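# Put phone on comic book, laptop on stand

## Task

Get the phone lying flat with all of it resting on the comic book, and get the laptop, shut, sitting on the laptop stand with its top side facing up and one of its long edges up against the stand's lips. At the end, neither gripper may be in contact with either object.

## Robot and tools

Robot: two arms, left_arm and right_arm, each ending in a two-finger gripper. Two head cameras, cam_head_left and cam_head_right (896x504 each), are the only views. Loose objects may occasionally be nudged, and a held part may be jerked briefly.

Scene frame (metres): origin at table-top height, halfway between the nominal arm bases; +x points out across the table, +z up, and left_arm sits on the +y side. Camera left/right does not match arm names. Real bases are offset from nominal; a BASES line, if present, gives calibrated places. Gripper axes: fingers extend along the gripper's +z and close along its y. The reported end_effector_position is the point between the pads, roughly 1 cm short of the fingertips; orientation comes as end_effector_quat_wxyz. Printed positions may be off, more so far from the base.

A row is always 14 numbers in [-1, 1]: left_arm dx, dy, dz, rx, ry, rz, opening, then the same seven for right_arm. Both arms appear in every row even if one stays put. dx..rz are offsets, not poses: they are measured in scene-frame axes from that arm's Hand target as it was when the action or move began, and rotation turns about that target's position. Scale: 1.0 = 0.6 m for dx, dy, dz and 180 degrees for the rotation vector (rx, ry, rz). A translation longer than 1.0 is shortened. Opening is absolute: +1 fully open (0.094 m), -1 closed. All-zero pose numbers re-command the current Hand target; a 0 opening is a real command (half open), so resend the current opening to keep a grip.

execute_actions(actions, cameras): actions is a list of actions; each action is a list of up to 15 rows, one per 1/30 s step, and the last row repeats to fill 15 steps. Every row in an action counts from the same starting Hand target, not from the prior row; each new action starts from the updated target, so repeating an offset keeps moving. An empty list just returns state and images.

move(target, speed, blend, opening_speed, blocking, cameras): target is one 14-number row, or up to 15 such rows differing only in pose offsets, all counted from the Hand targets at the move's start. Paths are straight, end together, last 0.5 s to 10 s (cut off at 10 s). speed is m/s, 0.002 to 0.5, default 0.25 (turning up to twice that in rad/s); one value or one per target. blend (m) rounds corners in a list. opening_speed (0.2 or more, per second on the -1..+1 scale) ramps the fingers; otherwise the opening is sent at once. blocking=false returns after about 0.5 s while the move continues; then call wait or stop before any other motion. Moves do not avoid obstacles or the other arm, lag and drift more when fast, and hit harder when fast or aimed past contact. The result adds a move: line: done (within 10 mm and 2 degrees), off_target, moving, held, fault, plus limits=paced (pose clipped) or limits=held (steps withheld). None of these tells you about contact.

wait(seconds 0..10, cameras): holds last commands; a running move continues. stop(): brakes a running move (needs braking room). zoom_image(camera, region [x0,y0,x1,y1] pixels, at most 504x504) enlarges the newest image of cam_head_left or cam_head_right. finished_scene(scene): ends the current scene irreversibly; call it only once the goal holds stably.

Reading results: each step the commanded pose is clipped to 100 mm and 20 degrees from the measured pose, so Hand target can fall short of what you asked; command remaining distance from it. Grippers may rest about 1 cm off in free air. An arm blocked by an object keeps pushing until commanded back past its gripper. "pose unreachable" names an arm whose command the clearance check refused (it does not stop gripper-to-gripper collisions). Tool commands lists present commands. grip_measured uses the opening scale; empty it reads up to ~1.6 mm wide, on a hard part up to ~3 mm narrower. Closing about 0.11 below first-touch reading gives full force (~50-62 N per pad). To release, command well above grip_measured. grip_effort_nm is motor effort (negative closing), not pad force. Joint torques include arm weight, have offsets and noise; entries 3 and 4 wrap at ±28 N m. Joint ranges (rad): waist -2.880..2.880, shoulder 0..3.142, elbow 0..3.019 (straight 2.964), wrist pitch -1.693..1.571, wrist yaw -1.571..1.571, wrist roll -2.094..2.094. Near the waist axis a small gripper motion can swing the whole arm.

Avoid: dropping items or releasing moving ones, anything leaving the table, fast impacts, hard presses, arm-to-arm contact (can fail the task), and long stretched or straining holds: MOTOR HOT appears at 85 °C and at 100 °C an OVER-TEMPERATURE FAULT makes that arm go limp for 30-60 s or more, possibly with no warning.

Each tool is called as name(argument=value, ...), one argument or row to a line, values as JSON.

## Session

execute_actions(
  actions=[],
)

Scene clock: 0.00 s.
left_arm: end_effector_position=(+0.4936, +0.7722, +0.2723) grip_measured=+1.000 grip_effort_nm=n/a end_effector_quat_wxyz=(+0.538, +0.343, +0.763, +0.102) | right_arm: end_effector_position=(+0.0820, -0.5476, +0.1551) grip_measured=+1.000 grip_effort_nm=n/a end_effector_quat_wxyz=(-0.018, +0.931, +0.365, +0.017)
Joint positions: left_arm=[1.045 1.959 1.826 -0.901 1.086 1.589 0.094] | right_arm=[-1.159 1.068 0.818 -1.355 -0.035 1.239 0.094]
Joint velocities: left_arm=[-0.005 -0.024 0.012 -0.002 -0.066 0.007 0] | right_arm=[-0.015 -0.005 -0.002 -0.002 0.037 0.022 0]
Joint torques (N m): no reading
Motor temperatures (°C): left_arm=[23 25 27 24 28 25 28] | right_arm=[27 30 27 25 24 24 25]
Heat: left arm: hottest wrist yaw 28 °C; right arm: hottest shoulder 30 °C.
Hand target: left_arm +0.4958, +0.7761, +0.2941; +0.539, +0.352, +0.755, +0.121 | right_arm +0.0853, -0.5549, +0.1634; -0.006, +0.931, +0.366, +0.017
Tool commands: left_gripper/opening=+1.0 right_gripper/opening=+1.0

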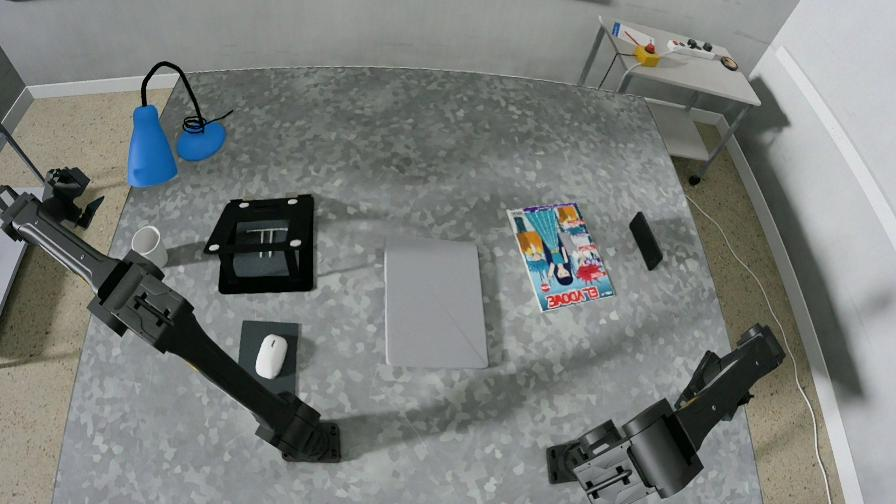

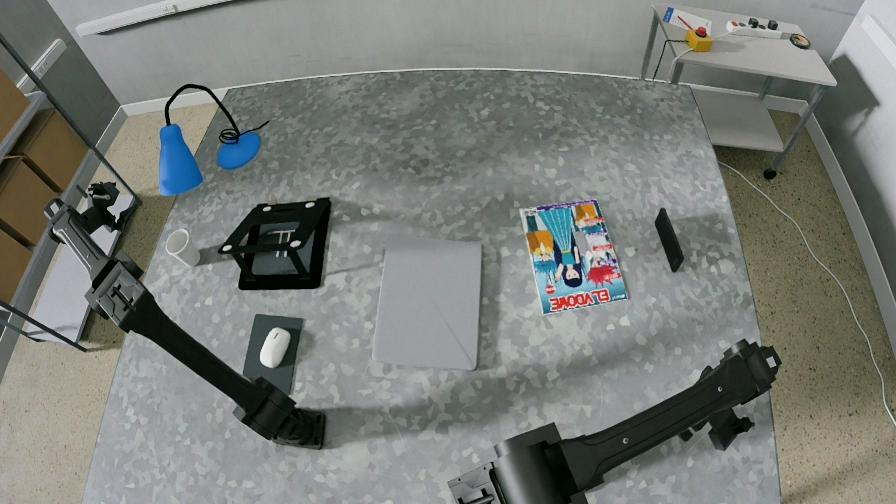

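zoom_image(
  camera="cam_head_left",
  region=[180, 170, 360, 310],
)

zoom_image(
  camera="cam_head_right",
  region=[190, 170, 370, 310],
)

zoom_image(
  camera="cam_head_left",
  region=[370, 190, 700, 390],
)

zoom_image(
  camera="cam_head_right",
  region=[360, 190, 700, 390],
)

zoom_image(
  camera="cam_head_right",
  region=[446, 300, 800, 504],
)

zoom_image(
  camera="cam_head_left",
  region=[530, 300, 800, 504],
)

Scaled by 2.800.

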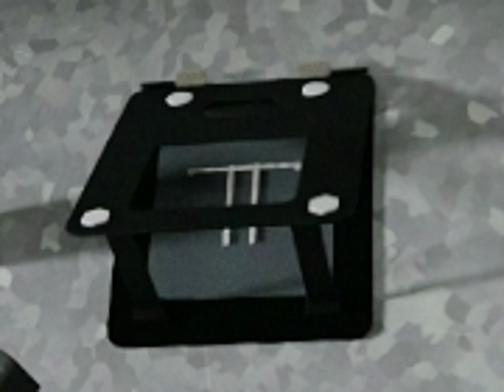

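Scaled by 2.800.

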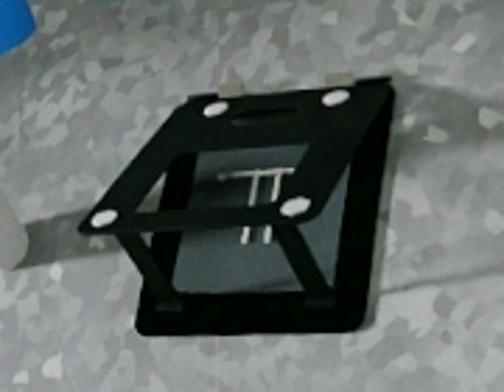

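Scaled by 1.527.

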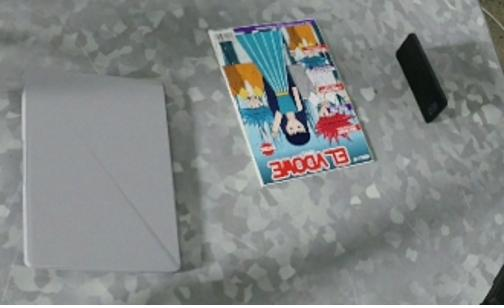

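Scaled by 1.482.

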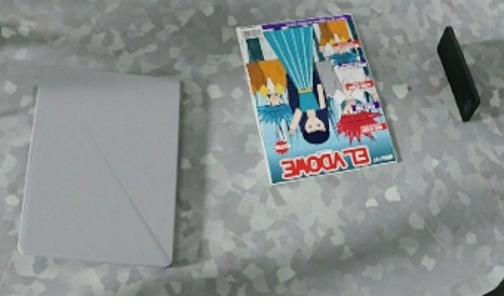

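Scaled by 1.424.

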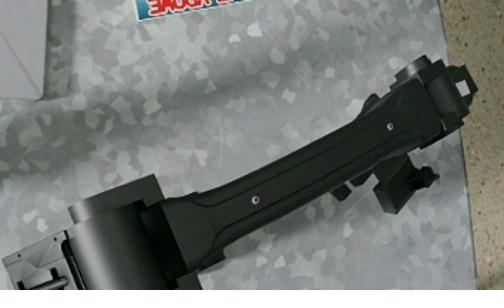

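Scaled by 1.867.

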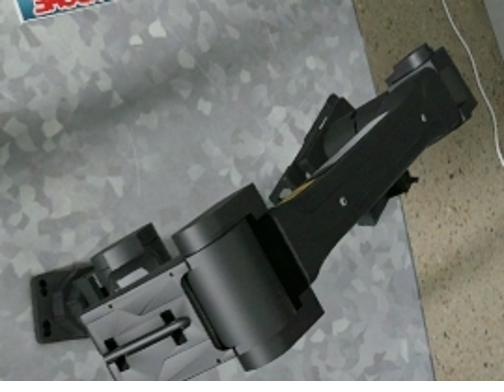

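move(
  target=[-0.243,-0.71,0.093,0.08,0.364,0,-1,0.358,0.342,0.145,0,0,0,-1],
)

Scene clock: 52.50 s.
left_arm: end_effector_position=(+0.3518, +0.3573, +0.3489) grip_measured=-0.987 grip_effort_nm=-0.691 end_effector_quat_wxyz=(+0.043, +0.420, +0.905, +0.048) | right_arm: end_effector_position=(+0.2864, -0.3498, +0.2291) grip_measured=-0.992 grip_effort_nm=-0.447 end_effector_quat_wxyz=(-0.053, +0.902, +0.427, +0.024)
Joint positions: left_arm=[0.314 1.167 1.397 -1.671 -0.008 1.211 0.001] | right_arm=[-0.186 1.184 1.097 -1.507 -0.114 2.075 0]
Joint velocities: left_arm=[0.005 -0.015 0.007 0.007 0.022 -0.037 0] | right_arm=[0.005 -0.005 0.002 -0.002 0.022 0.037 0]
Joint torques (N m): left_arm=[-2.32 -9.99 9.58 0.23 -0.04 -0.07] | right_arm=[1.26 -7.65 12.67 -0.28 -0.04 0.22]
Motor temperatures (°C): left_arm=[23 28 32 24 28 24 27] | right_arm=[27 31 35 25 24 24 25]
Heat: left arm: hottest elbow 32 °C; right arm: hottest elbow 35 °C.
Hand target: left_arm +0.3472, +0.3519, +0.3486; +0.002, +0.421, +0.907, +0.008 | right_arm +0.3043, -0.3485, +0.2465; -0.012, +0.931, +0.366, +0.015
Off the commanded pose: left_arm 0.007 m, 7 deg | right_arm 0.025 m, 9 deg.
joint sent to its limit (left arm) — joint 4 (wrist pitch), lower limit. The joint targets are off in position and orientation.
joint sent to its limit (right arm) — joint 6 (wrist roll), upper limit. The joint targets are off in position and orientation.
move: off_target (left_arm, right_arm)

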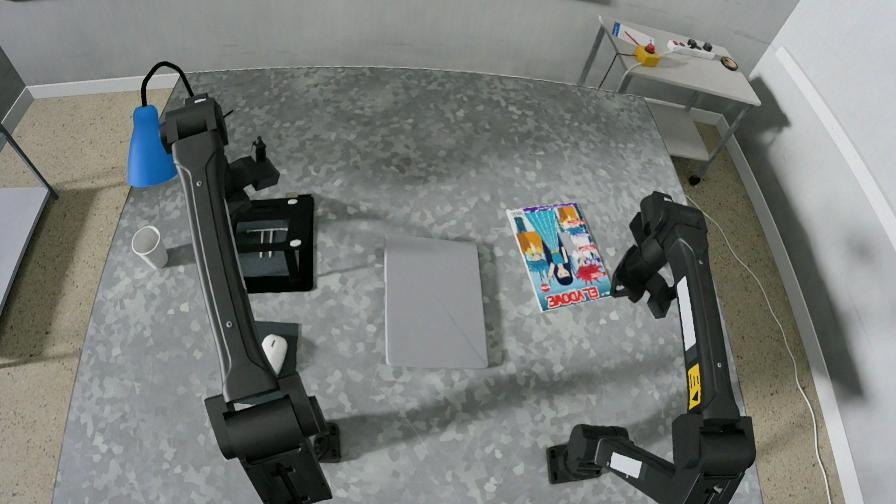

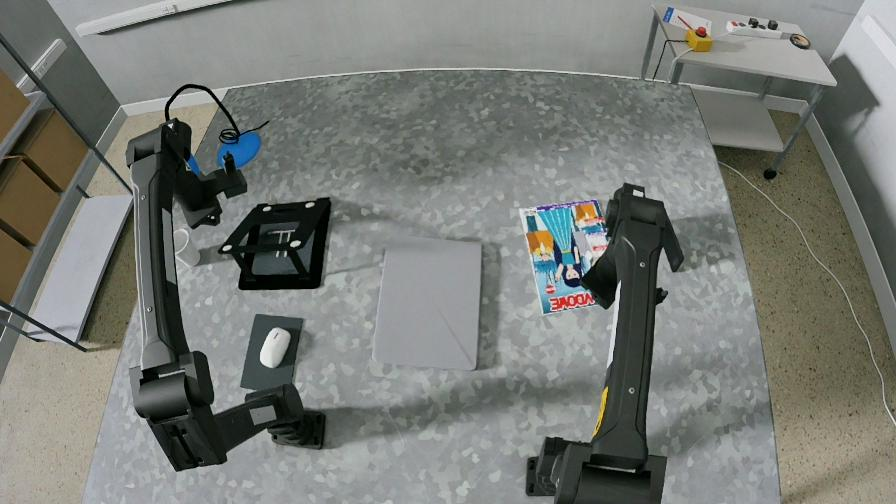

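zoom_image(
  camera="cam_head_left",
  region=[560, 180, 740, 340],
)

zoom_image(
  camera="cam_head_right",
  region=[540, 170, 720, 330],
)

Scaled by 2.800.

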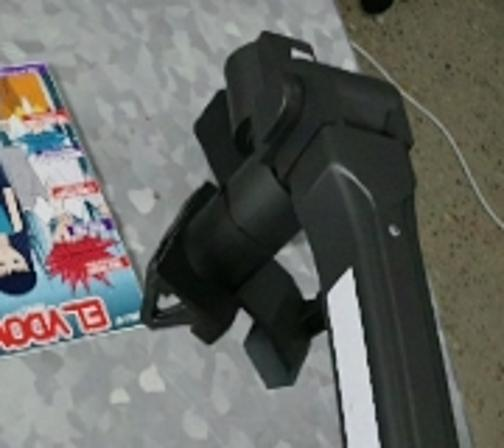

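Scaled by 2.800.

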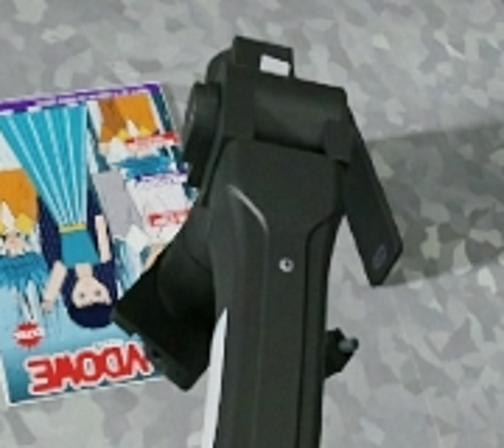

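move(
  target=[-0.112,-0.253,-0.382,-0.1137,-0.2325,0.2596,-1,-0.007,-0.003,-0.244,-0.308,-0.125,0.710,-1],
)

zoom_image(
  camera="cam_head_left",
  region=[280, 200, 460, 360],
)

zoom_image(
  camera="cam_head_right",
  region=[280, 200, 460, 360],
)

zoom_image(
  camera="cam_head_left",
  region=[520, 180, 720, 360],
)

zoom_image(
  camera="cam_head_right",
  region=[520, 180, 720, 360],
)

Scene clock: 80.13 s.
left_arm: end_effector_position=(+0.2754, +0.2018, +0.1225) grip_measured=-0.987 grip_effort_nm=-0.686 end_effector_quat_wxyz=(+0.377, -0.003, +0.926, -0.001) | right_arm: end_effector_position=(+0.2996, -0.3482, +0.1052) grip_measured=-0.992 grip_effort_nm=-0.437 end_effector_quat_wxyz=(+0.379, -0.007, +0.925, -0.002)
Joint positions: left_arm=[-0.346 0.4 0.293 -0.717 -0.22 -0.238 0.001] | right_arm=[-0.179 0.845 0.361 -0.316 -0.123 -0.138 0]
Joint velocities: left_arm=[-0.015 0.005 0.007 -0.012 -0.081 -0.022 -0.001] | right_arm=[-0.015 -0.005 0.002 0.007 -0.11 -0.007 -0.001]
Joint torques (N m): left_arm=[-2.73 -1.14 10.8 2.14 -0.3 -0.09] | right_arm=[-0.32 -4.42 7.42 1.83 -0.12 0.08]
Motor temperatures (°C): left_arm=[23 27 32 24 27 24 28] | right_arm=[27 31 36 25 24 23 25]
Heat: left arm: hottest elbow 32 °C; right arm: hottest elbow 36 °C.
Hand target: left_arm +0.2765, +0.1982, +0.1219; +0.385, -0.002, +0.923, -0.006 | right_arm +0.2972, -0.3517, +0.1021; +0.382, -0.005, +0.924, -0.005
Off the commanded pose: left_arm 0.006 m, 1 deg | right_arm 0.006 m, 1 deg.
move: done

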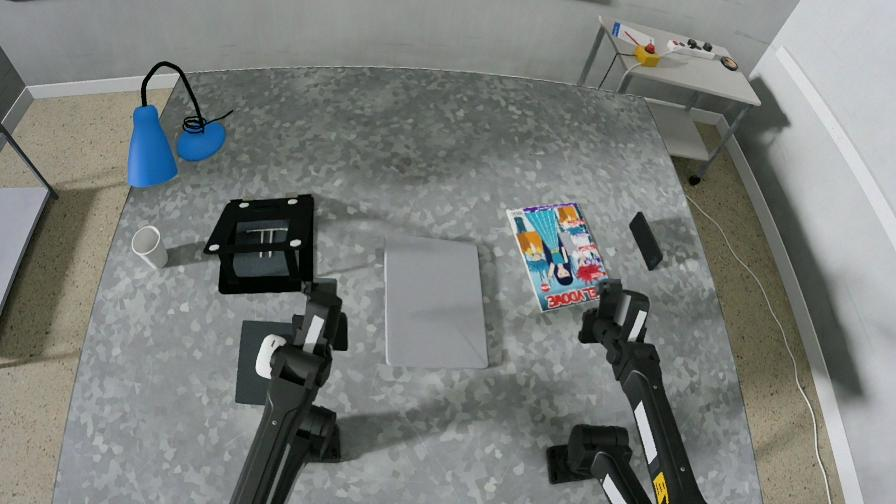

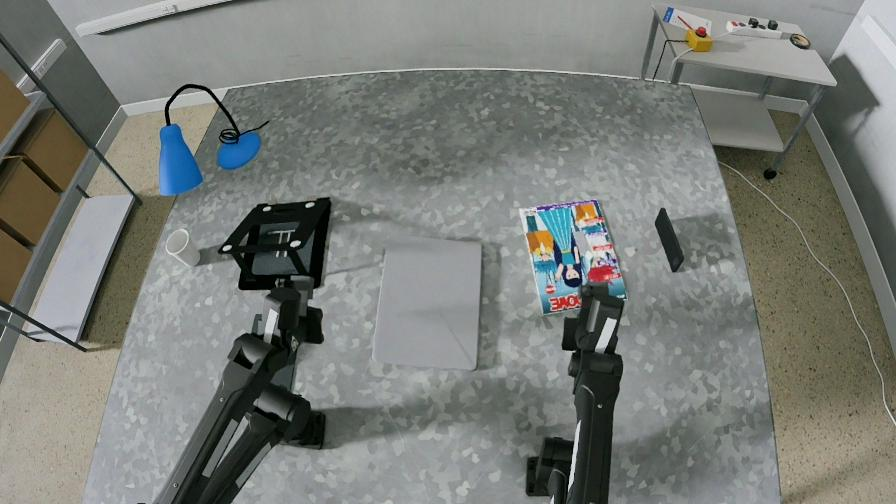

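Scaled by 2.800.

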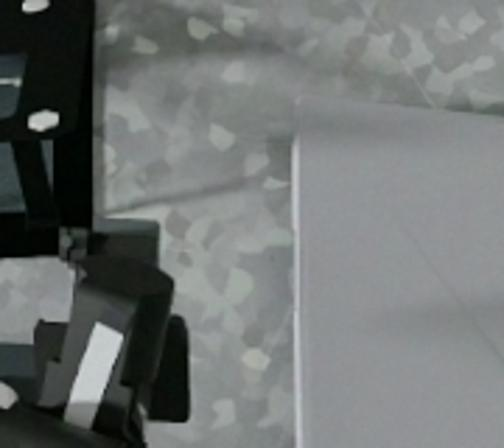

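Scaled by 2.800.

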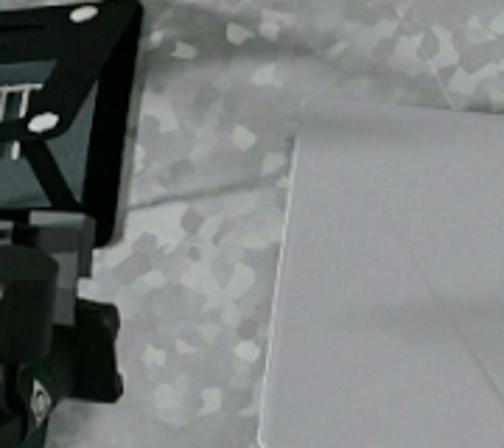

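Scaled by 2.520.

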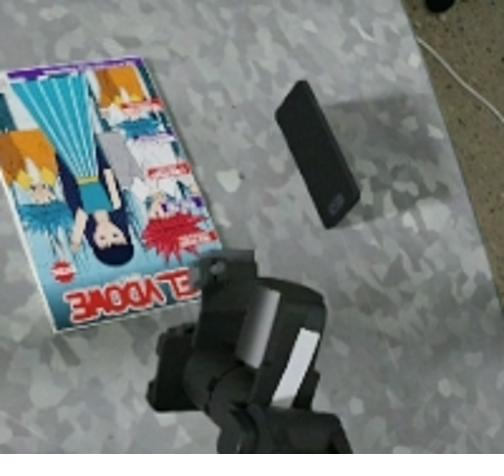

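Scaled by 2.520.

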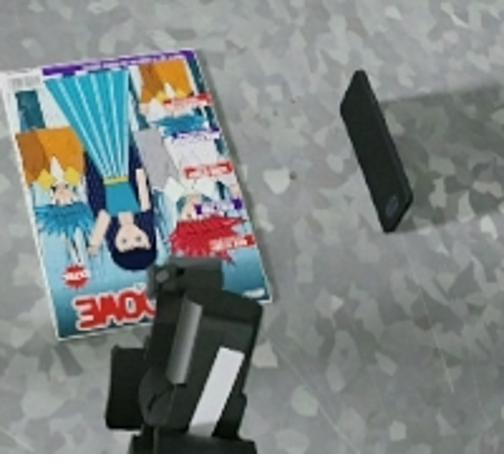

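move(
  target=[0,0,0,0,0,0,-1,0.2,0,0,0,0,0,-1],
  speed=0.4,
)

zoom_image(
  camera="cam_head_left",
  region=[500, 160, 700, 340],
)

zoom_image(
  camera="cam_head_right",
  region=[500, 160, 700, 340],
)

move(
  target=[0,0,0,0,0,0,-1,0,-0.2,0,0,0,0,-1],
  speed=0.4,
)

zoom_image(
  camera="cam_head_left",
  region=[500, 160, 700, 340],
)

zoom_image(
  camera="cam_head_right",
  region=[500, 160, 700, 340],
)

Scene clock: 99.90 s.
left_arm: end_effector_position=(+0.2754, +0.2017, +0.1225) grip_measured=-0.987 grip_effort_nm=-0.681 end_effector_quat_wxyz=(+0.377, -0.004, +0.926, -0.001) | right_arm: end_effector_position=(+0.3900, -0.3553, +0.0812) grip_measured=-0.992 grip_effort_nm=-0.447 end_effector_quat_wxyz=(+0.358, -0.002, +0.934, -0.004)
Joint positions: left_arm=[-0.346 0.4 0.293 -0.717 -0.22 -0.239 0.001] | right_arm=[-0.143 1.247 0.544 -0.14 -0.086 -0.11 0]
Joint velocities: left_arm=[0.005 -0.005 0.002 -0.002 -0.037 0.007 0] | right_arm=[-0.005 0.005 -0.007 -0.032 -0.022 0.007 0]
Joint torques (N m): left_arm=[-2.73 -0.26 10.65 1.89 -0.27 -0.08] | right_arm=[1.44 -7.53 11.18 1.76 0.06 0.22]
Motor temperatures (°C): left_arm=[23 27 32 24 27 24 28] | right_arm=[27 30 36 25 24 23 25]
Heat: left arm: hottest elbow 32 °C; right arm: hottest elbow 36 °C.
Hand target: left_arm +0.2765, +0.1981, +0.1219; +0.385, -0.002, +0.923, -0.006 | right_arm +0.4171, -0.3538, +0.1004; +0.382, -0.005, +0.924, -0.005
Off the commanded pose: left_arm 0.004 m, 1 deg | right_arm 0.035 m, 3 deg.
move: off_target (right_arm)

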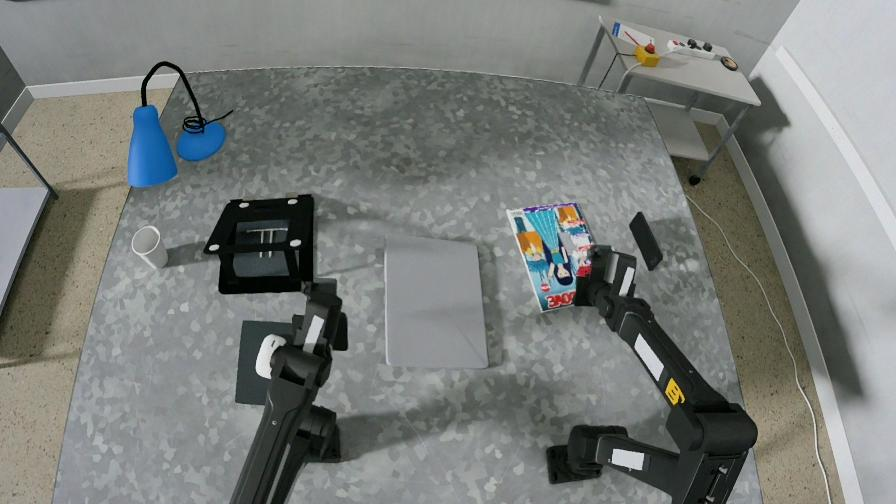

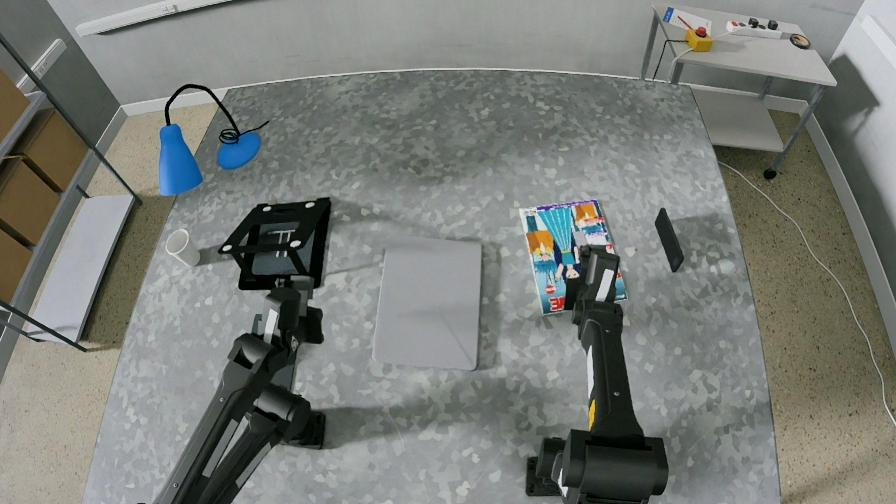

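Scaled by 2.520.

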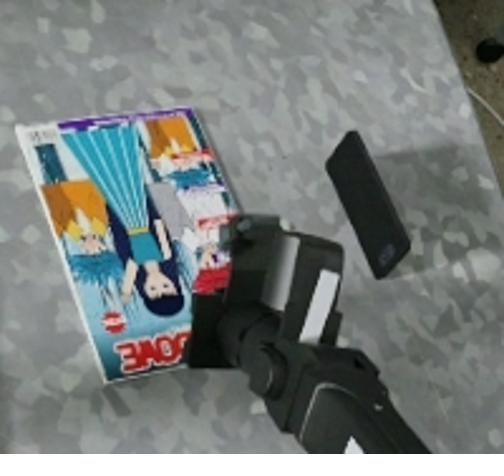

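Scaled by 2.520.

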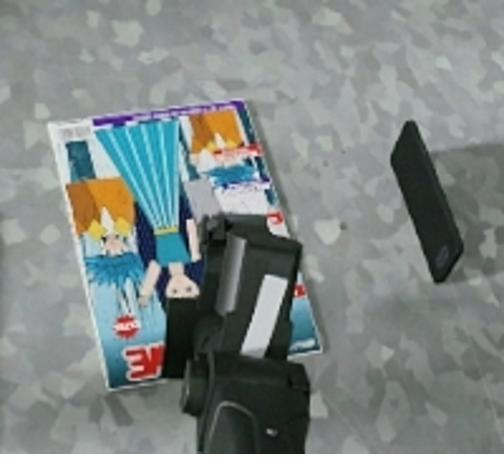

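Scene clock: 101.27 s.
left_arm: end_effector_position=(+0.2754, +0.2018, +0.1225) grip_measured=-0.987 grip_effort_nm=-0.691 end_effector_quat_wxyz=(+0.377, -0.004, +0.926, -0.001) | right_arm: end_effector_position=(+0.3955, -0.4616, +0.0861) grip_measured=-0.992 grip_effort_nm=-0.437 end_effector_quat_wxyz=(+0.373, -0.002, +0.928, +0.001)
Joint positions: left_arm=[-0.346 0.4 0.293 -0.717 -0.22 -0.239 0.001] | right_arm=[-0.463 1.341 0.634 -0.156 -0.314 -0.345 0]
Joint velocities: left_arm=[0.005 0.015 -0.002 -0.007 -0.066 0.066 -0.001] | right_arm=[-0.005 -0.015 -0.022 -0.012 -0.007 -0.022 0]
Joint torques (N m): left_arm=[-2.2 -0.26 10.8 2.13 -0.31 -0.04] | right_arm=[0.09 -9.11 11.49 0.83 -0.22 0.12]
Motor temperatures (°C): left_arm=[23 27 32 24 27 24 28] | right_arm=[27 30 36 25 24 23 25]
Heat: left arm: hottest elbow 32 °C; right arm: hottest elbow 36 °C.
Hand target: left_arm +0.2765, +0.1982, +0.1219; +0.385, -0.002, +0.923, -0.006 | right_arm +0.4152, -0.4743, +0.1006; +0.383, -0.005, +0.924, -0.006
Off the commanded pose: left_arm 0.004 m, 1 deg | right_arm 0.029 m, 1 deg.
move: off_target (right_arm)

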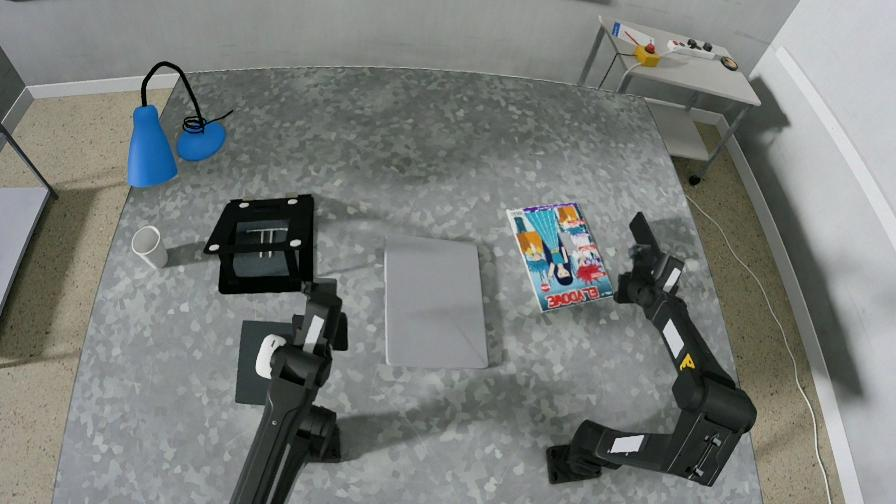

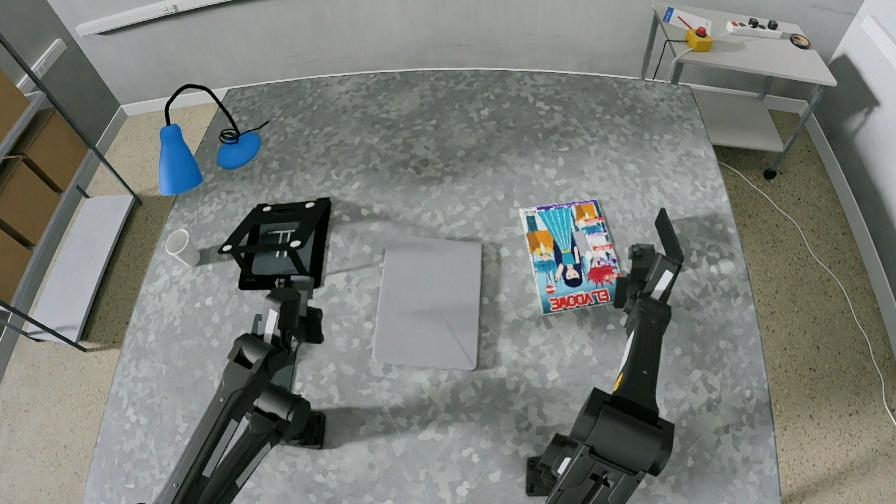

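Scaled by 2.520.

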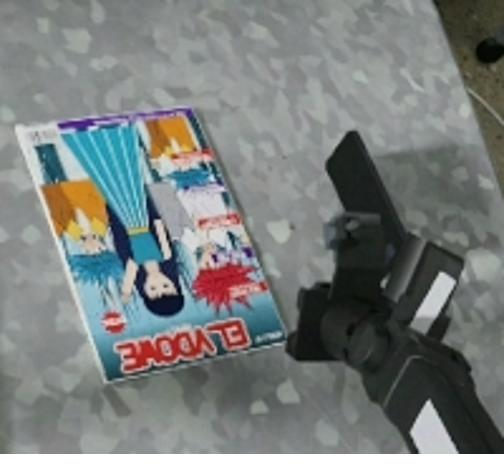

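Scaled by 2.520.

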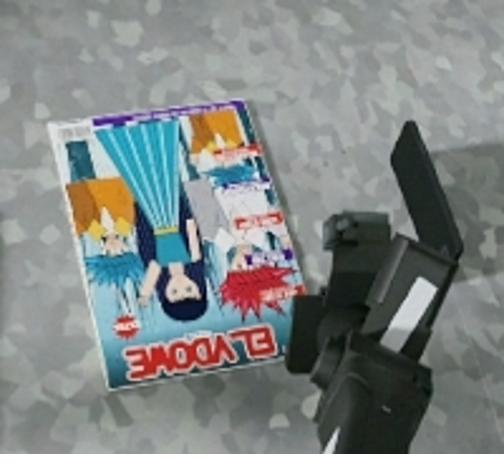

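move(
  target=[0,0,0,0,0,0,-1,0,0,0.2,0,0,0,-1],
  speed=0.4,
)

zoom_image(
  camera="cam_head_left",
  region=[540, 140, 740, 320],
)

zoom_image(
  camera="cam_head_right",
  region=[540, 140, 740, 320],
)

Scene clock: 116.77 s.
left_arm: end_effector_position=(+0.2754, +0.2018, +0.1225) grip_measured=-0.987 grip_effort_nm=-0.681 end_effector_quat_wxyz=(+0.377, -0.004, +0.926, -0.001) | right_arm: end_effector_position=(+0.4032, -0.4653, +0.1998) grip_measured=-0.992 grip_effort_nm=-0.442 end_effector_quat_wxyz=(+0.371, -0.002, +0.929, +0.002)
Joint positions: left_arm=[-0.346 0.4 0.293 -0.717 -0.22 -0.239 0.001] | right_arm=[-0.463 1.181 0.846 -0.532 -0.314 -0.346 0]
Joint velocities: left_arm=[-0.005 -0.015 -0.012 -0.007 -0.081 -0.022 0] | right_arm=[-0.005 0.005 -0.007 0.002 -0.037 -0.022 -0.001]
Joint torques (N m): left_arm=[-2.43 0.03 10.74 2.17 -0.27 -0.06] | right_arm=[0.09 -8.88 12.72 0.8 -0.19 0.1]
Motor temperatures (°C): left_arm=[23 26 32 24 27 24 28] | right_arm=[27 31 39 25 24 23 25]
Heat: left arm: hottest elbow 32 °C; right arm: hottest elbow 39 °C.
Hand target: left_arm +0.2765, +0.1982, +0.1219; +0.385, -0.002, +0.923, -0.006 | right_arm +0.4169, -0.4749, +0.2205; +0.383, -0.005, +0.924, -0.006
Off the commanded pose: left_arm 0.004 m, 1 deg | right_arm 0.026 m, 2 deg.
move: off_target (right_arm); limits=paced

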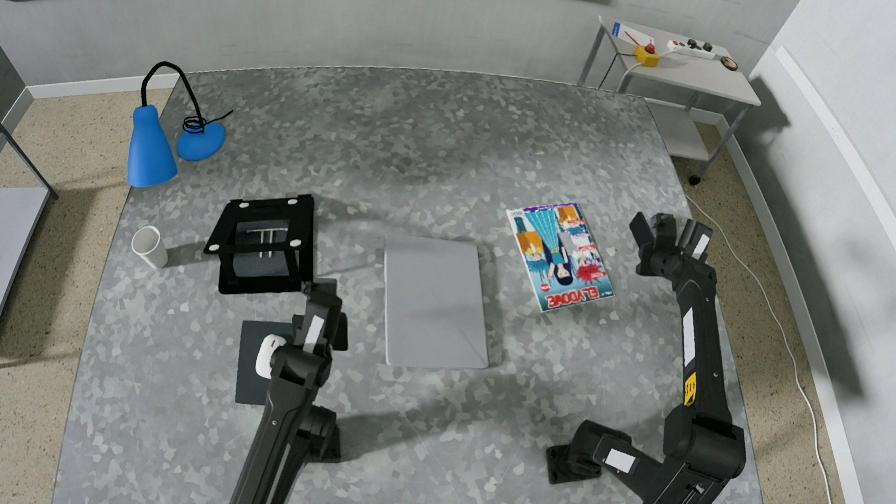

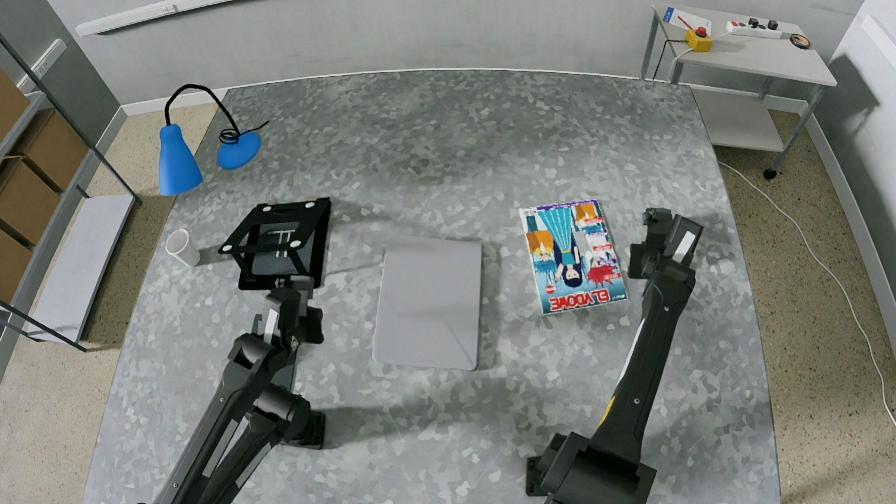

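Scaled by 2.520.

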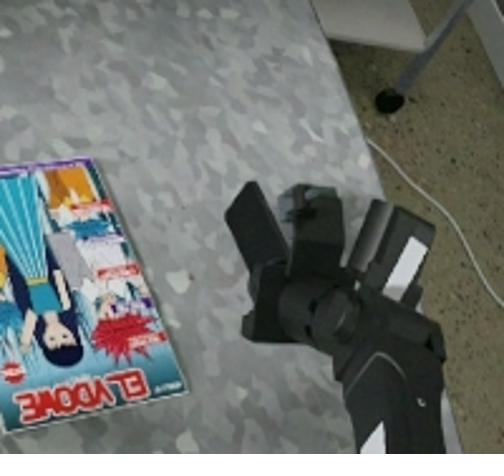

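Scaled by 2.520.

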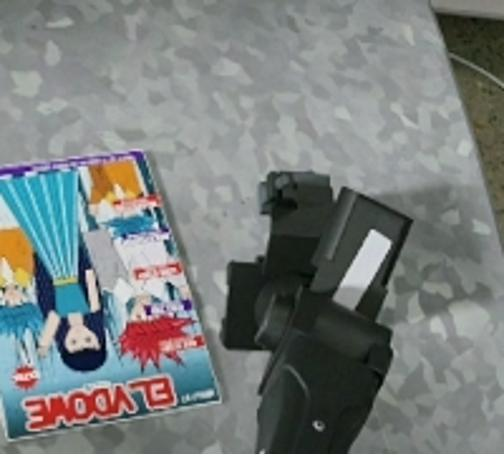

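zoom_image(
  camera="cam_head_left",
  region=[500, 190, 720, 320],
)

zoom_image(
  camera="cam_head_right",
  region=[500, 190, 720, 320],
)

Scaled by 2.291.

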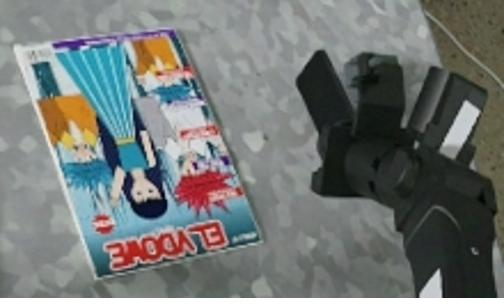

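Scaled by 2.291.

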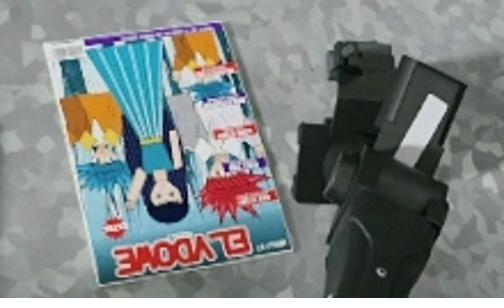

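move(
  target=[0,0,0,0,0,0,-1,-0.053,-0.133,-0.0925,0.005,-0.028,0.117,1],
)

zoom_image(
  camera="cam_head_left",
  region=[560, 180, 720, 320],
)

zoom_image(
  camera="cam_head_right",
  region=[580, 180, 740, 320],
)

Scene clock: 187.80 s.
left_arm: end_effector_position=(+0.2754, +0.2018, +0.1225) grip_measured=-0.987 grip_effort_nm=-0.686 end_effector_quat_wxyz=(+0.377, -0.004, +0.926, -0.001) | right_arm: end_effector_position=(+0.3695, -0.5374, +0.1514) grip_measured=+0.999 grip_effort_nm=0.071 end_effector_quat_wxyz=(+0.413, -0.165, +0.892, +0.082)
Joint positions: left_arm=[-0.346 0.4 0.293 -0.717 -0.22 -0.239 0.001] | right_arm=[-0.786 1.398 0.889 -0.618 -0.776 -0.963 0.094]
Joint velocities: left_arm=[-0.005 0.015 -0.007 -0.002 0.022 0.022 0] | right_arm=[-0.005 0.005 0.002 0.002 -0.037 -0.007 0]
Joint torques (N m): left_arm=[-3.25 -0.03 10.97 2.41 -0.31 -0.1] | right_arm=[-0.15 -10.81 12.07 0.39 -0.49 0.08]
Motor temperatures (°C): left_arm=[23 25 32 24 27 24 28] | right_arm=[27 31 42 25 24 23 25]
Heat: left arm: hottest elbow 32 °C; right arm: hottest elbow 42 °C.
Hand target: left_arm +0.2765, +0.1982, +0.1219; +0.385, -0.002, +0.923, -0.006 | right_arm +0.3825, -0.5550, +0.1654; +0.421, -0.169, +0.888, +0.070
Off the commanded pose: left_arm 0.004 m, 1 deg | right_arm 0.027 m, 1 deg.
move: off_target (right_arm)

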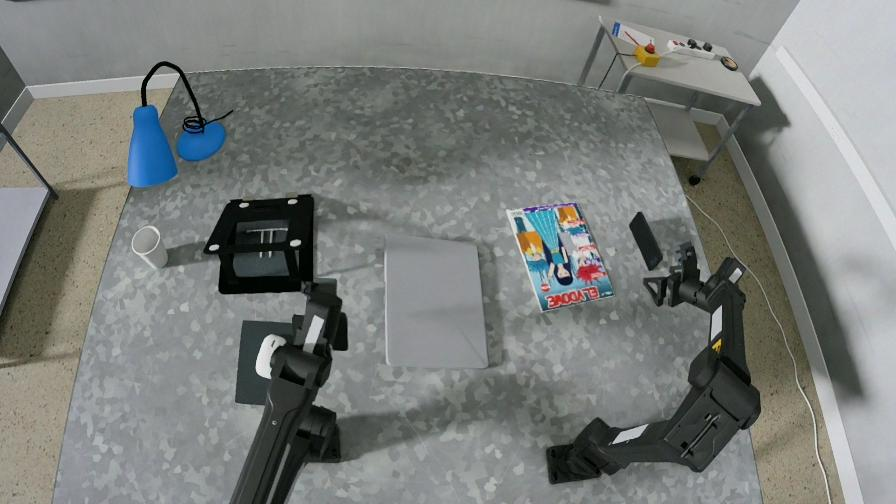

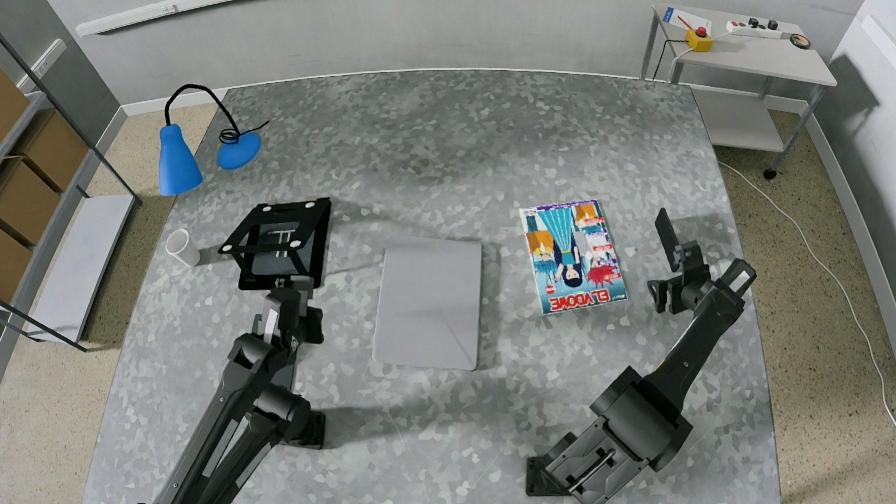

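Scaled by 3.150.

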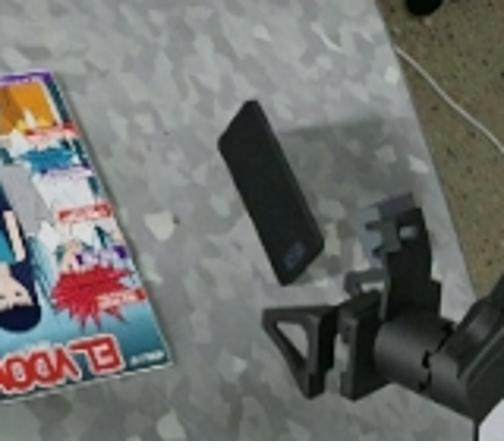

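Scaled by 3.150.

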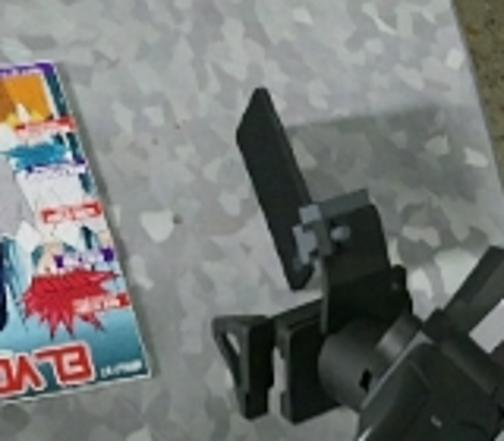

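zoom_image(
  camera="cam_head_left",
  region=[620, 220, 720, 320],
)

zoom_image(
  camera="cam_head_right",
  region=[630, 220, 730, 320],
)

Scaled by 5.040.

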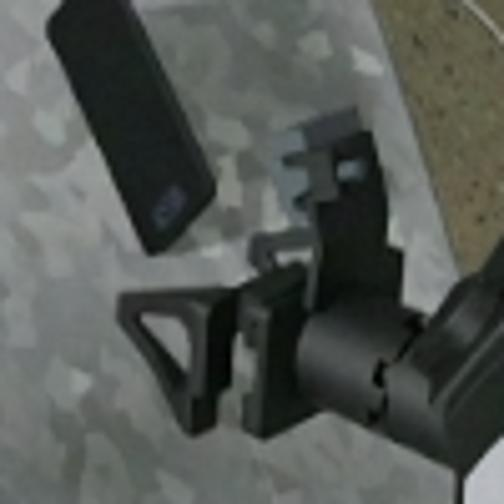

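Scaled by 5.040.

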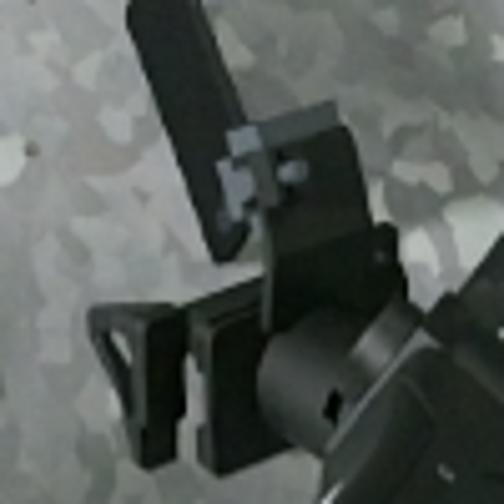

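move(
  target=[0,0,0,0,0,0,-1,0.155,-0.05,-0.067,0,0,0,1],
)

zoom_image(
  camera="cam_head_left",
  region=[610, 180, 710, 280],
)

zoom_image(
  camera="cam_head_right",
  region=[630, 180, 730, 280],
)

Scene clock: 224.23 s.
left_arm: end_effector_position=(+0.2754, +0.2018, +0.1225) grip_measured=-0.987 grip_effort_nm=-0.686 end_effector_quat_wxyz=(+0.377, -0.004, +0.926, -0.001) | right_arm: end_effector_position=(+0.4527, -0.5736, +0.1123) grip_measured=+0.999 grip_effort_nm=0.061 end_effector_quat_wxyz=(+0.410, -0.162, +0.894, +0.083)
Joint positions: left_arm=[-0.346 0.4 0.293 -0.717 -0.22 -0.239 0.001] | right_arm=[-0.716 1.659 1.069 -0.486 -0.739 -0.874 0.094]
Joint velocities: left_arm=[0.005 -0.015 0.007 -0.017 0.051 -0.081 -0.001] | right_arm=[-0.015 -0.005 -0.012 0.012 -0.066 0.037 0]
Joint torques (N m): left_arm=[-2.9 -0.38 10.89 2.21 -0.31 -0.1] | right_arm=[1.2 -14.8 11.6 1.26 -0.3 0.24]
Motor temperatures (°C): left_arm=[23 25 33 24 27 24 28] | right_arm=[27 31 41 25 24 23 25]
Heat: left arm: hottest elbow 33 °C; right arm: hottest elbow 41 °C.
Hand target: left_arm +0.2765, +0.1982, +0.1219; +0.385, -0.002, +0.923, -0.006 | right_arm +0.4743, -0.5858, +0.1232; +0.421, -0.170, +0.888, +0.070
Off the commanded pose: left_arm 0.004 m, 1 deg | right_arm 0.029 m, 2 deg.
move: off_target (right_arm)

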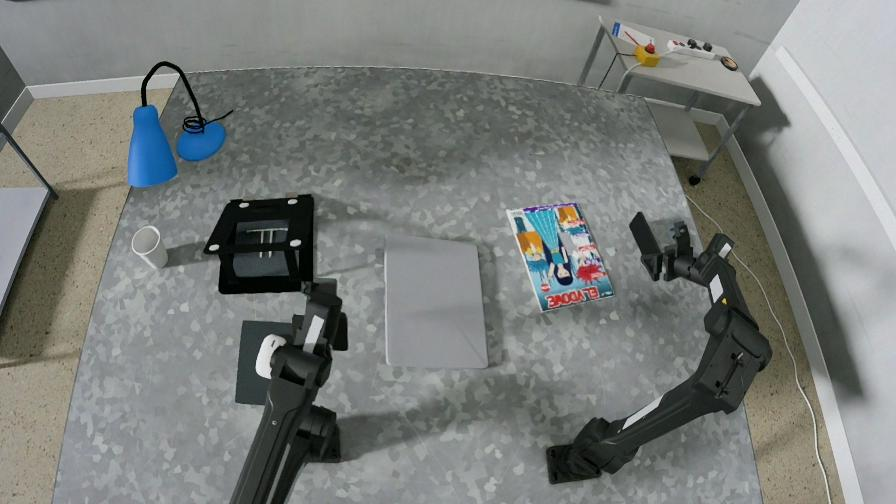

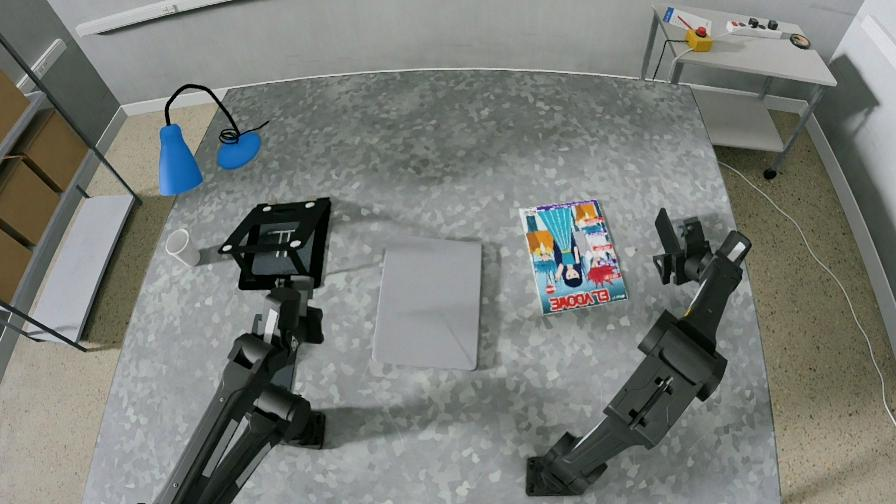

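Scaled by 5.040.

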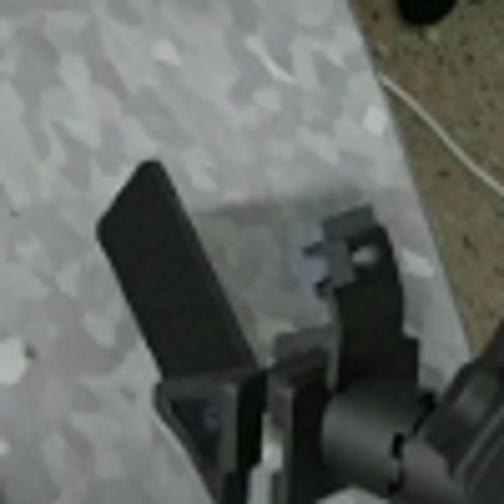

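Scaled by 5.040.

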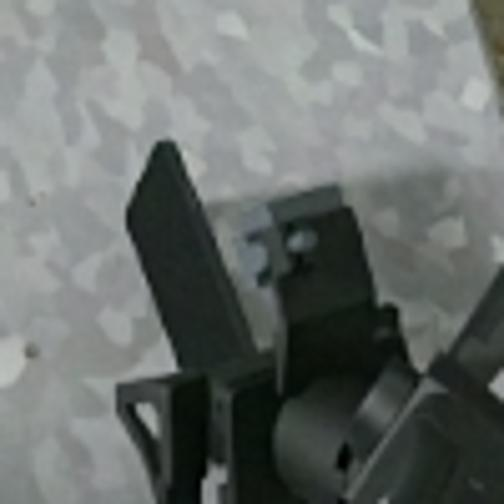

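move(
  target=[
    [0,0,0,0,0,0,-1,0.013,-0.038,0,0,0,0,1],
    [0,0,0,0,0,0,-1,0.1,-0.002,-0.118,0,0,0,1],
  ],
  speed=0.12,
)

zoom_image(
  camera="cam_head_left",
  region=[600, 180, 700, 280],
)

zoom_image(
  camera="cam_head_right",
  region=[630, 180, 730, 280],
)

Scene clock: 241.00 s.
left_arm: end_effector_position=(+0.2754, +0.2018, +0.1225) grip_measured=-0.987 grip_effort_nm=-0.686 end_effector_quat_wxyz=(+0.377, -0.004, +0.926, -0.001) | right_arm: end_effector_position=(+0.5094, -0.5766, +0.0433) grip_measured=+0.999 grip_effort_nm=0.071 end_effector_quat_wxyz=(+0.407, -0.162, +0.895, +0.083)
Joint positions: left_arm=[-0.346 0.4 0.293 -0.717 -0.22 -0.239 0.001] | right_arm=[-0.648 1.868 1.142 -0.303 -0.702 -0.798 0.094]
Joint velocities: left_arm=[-0.005 -0.015 -0.002 -0.017 0.022 -0.022 0] | right_arm=[-0.005 0.005 0.007 0.002 -0.022 -0.007 0]
Joint torques (N m): left_arm=[-3.02 -0.56 10.81 2.36 -0.29 -0.08] | right_arm=[1.26 -17.79 10.89 1.31 -0.3 0.21]
Motor temperatures (°C): left_arm=[23 25 33 24 27 24 28] | right_arm=[27 32 42 25 24 23 25]
Heat: left arm: hottest elbow 33 °C; right arm: hottest elbow 42 °C.
Hand target: left_arm +0.2765, +0.1982, +0.1219; +0.385, -0.002, +0.923, -0.006 | right_arm +0.5328, -0.5869, +0.0509; +0.420, -0.170, +0.889, +0.071
Off the commanded pose: left_arm 0.004 m, 1 deg | right_arm 0.029 m, 2 deg.
move: off_target (right_arm)

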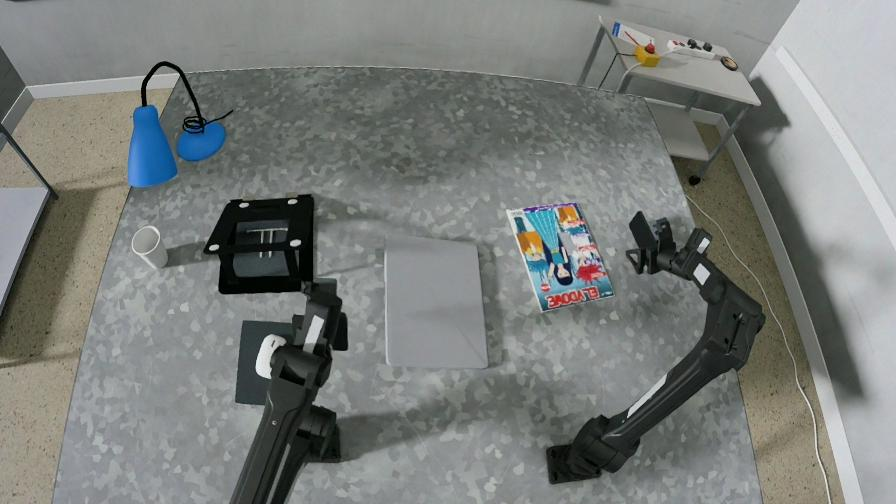

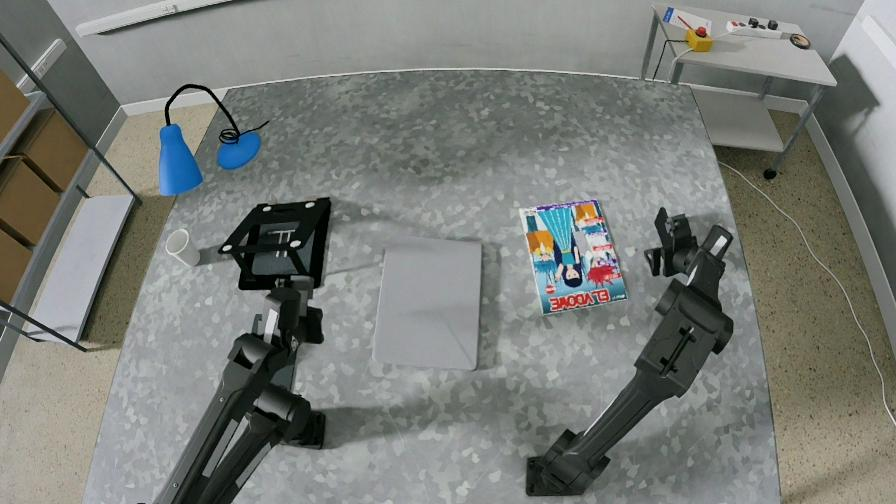

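Scaled by 5.040.

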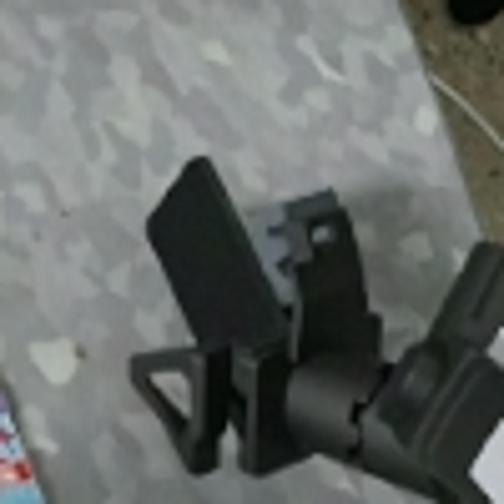

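Scaled by 5.040.

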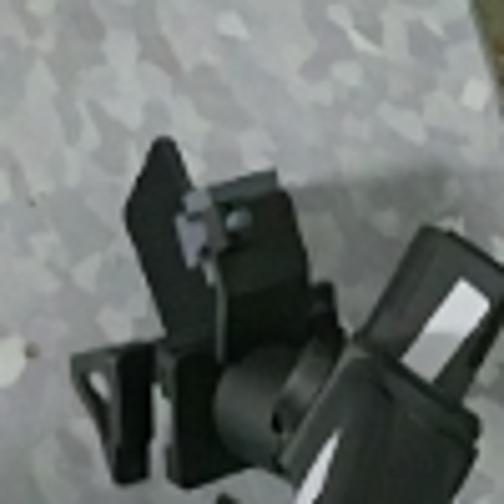

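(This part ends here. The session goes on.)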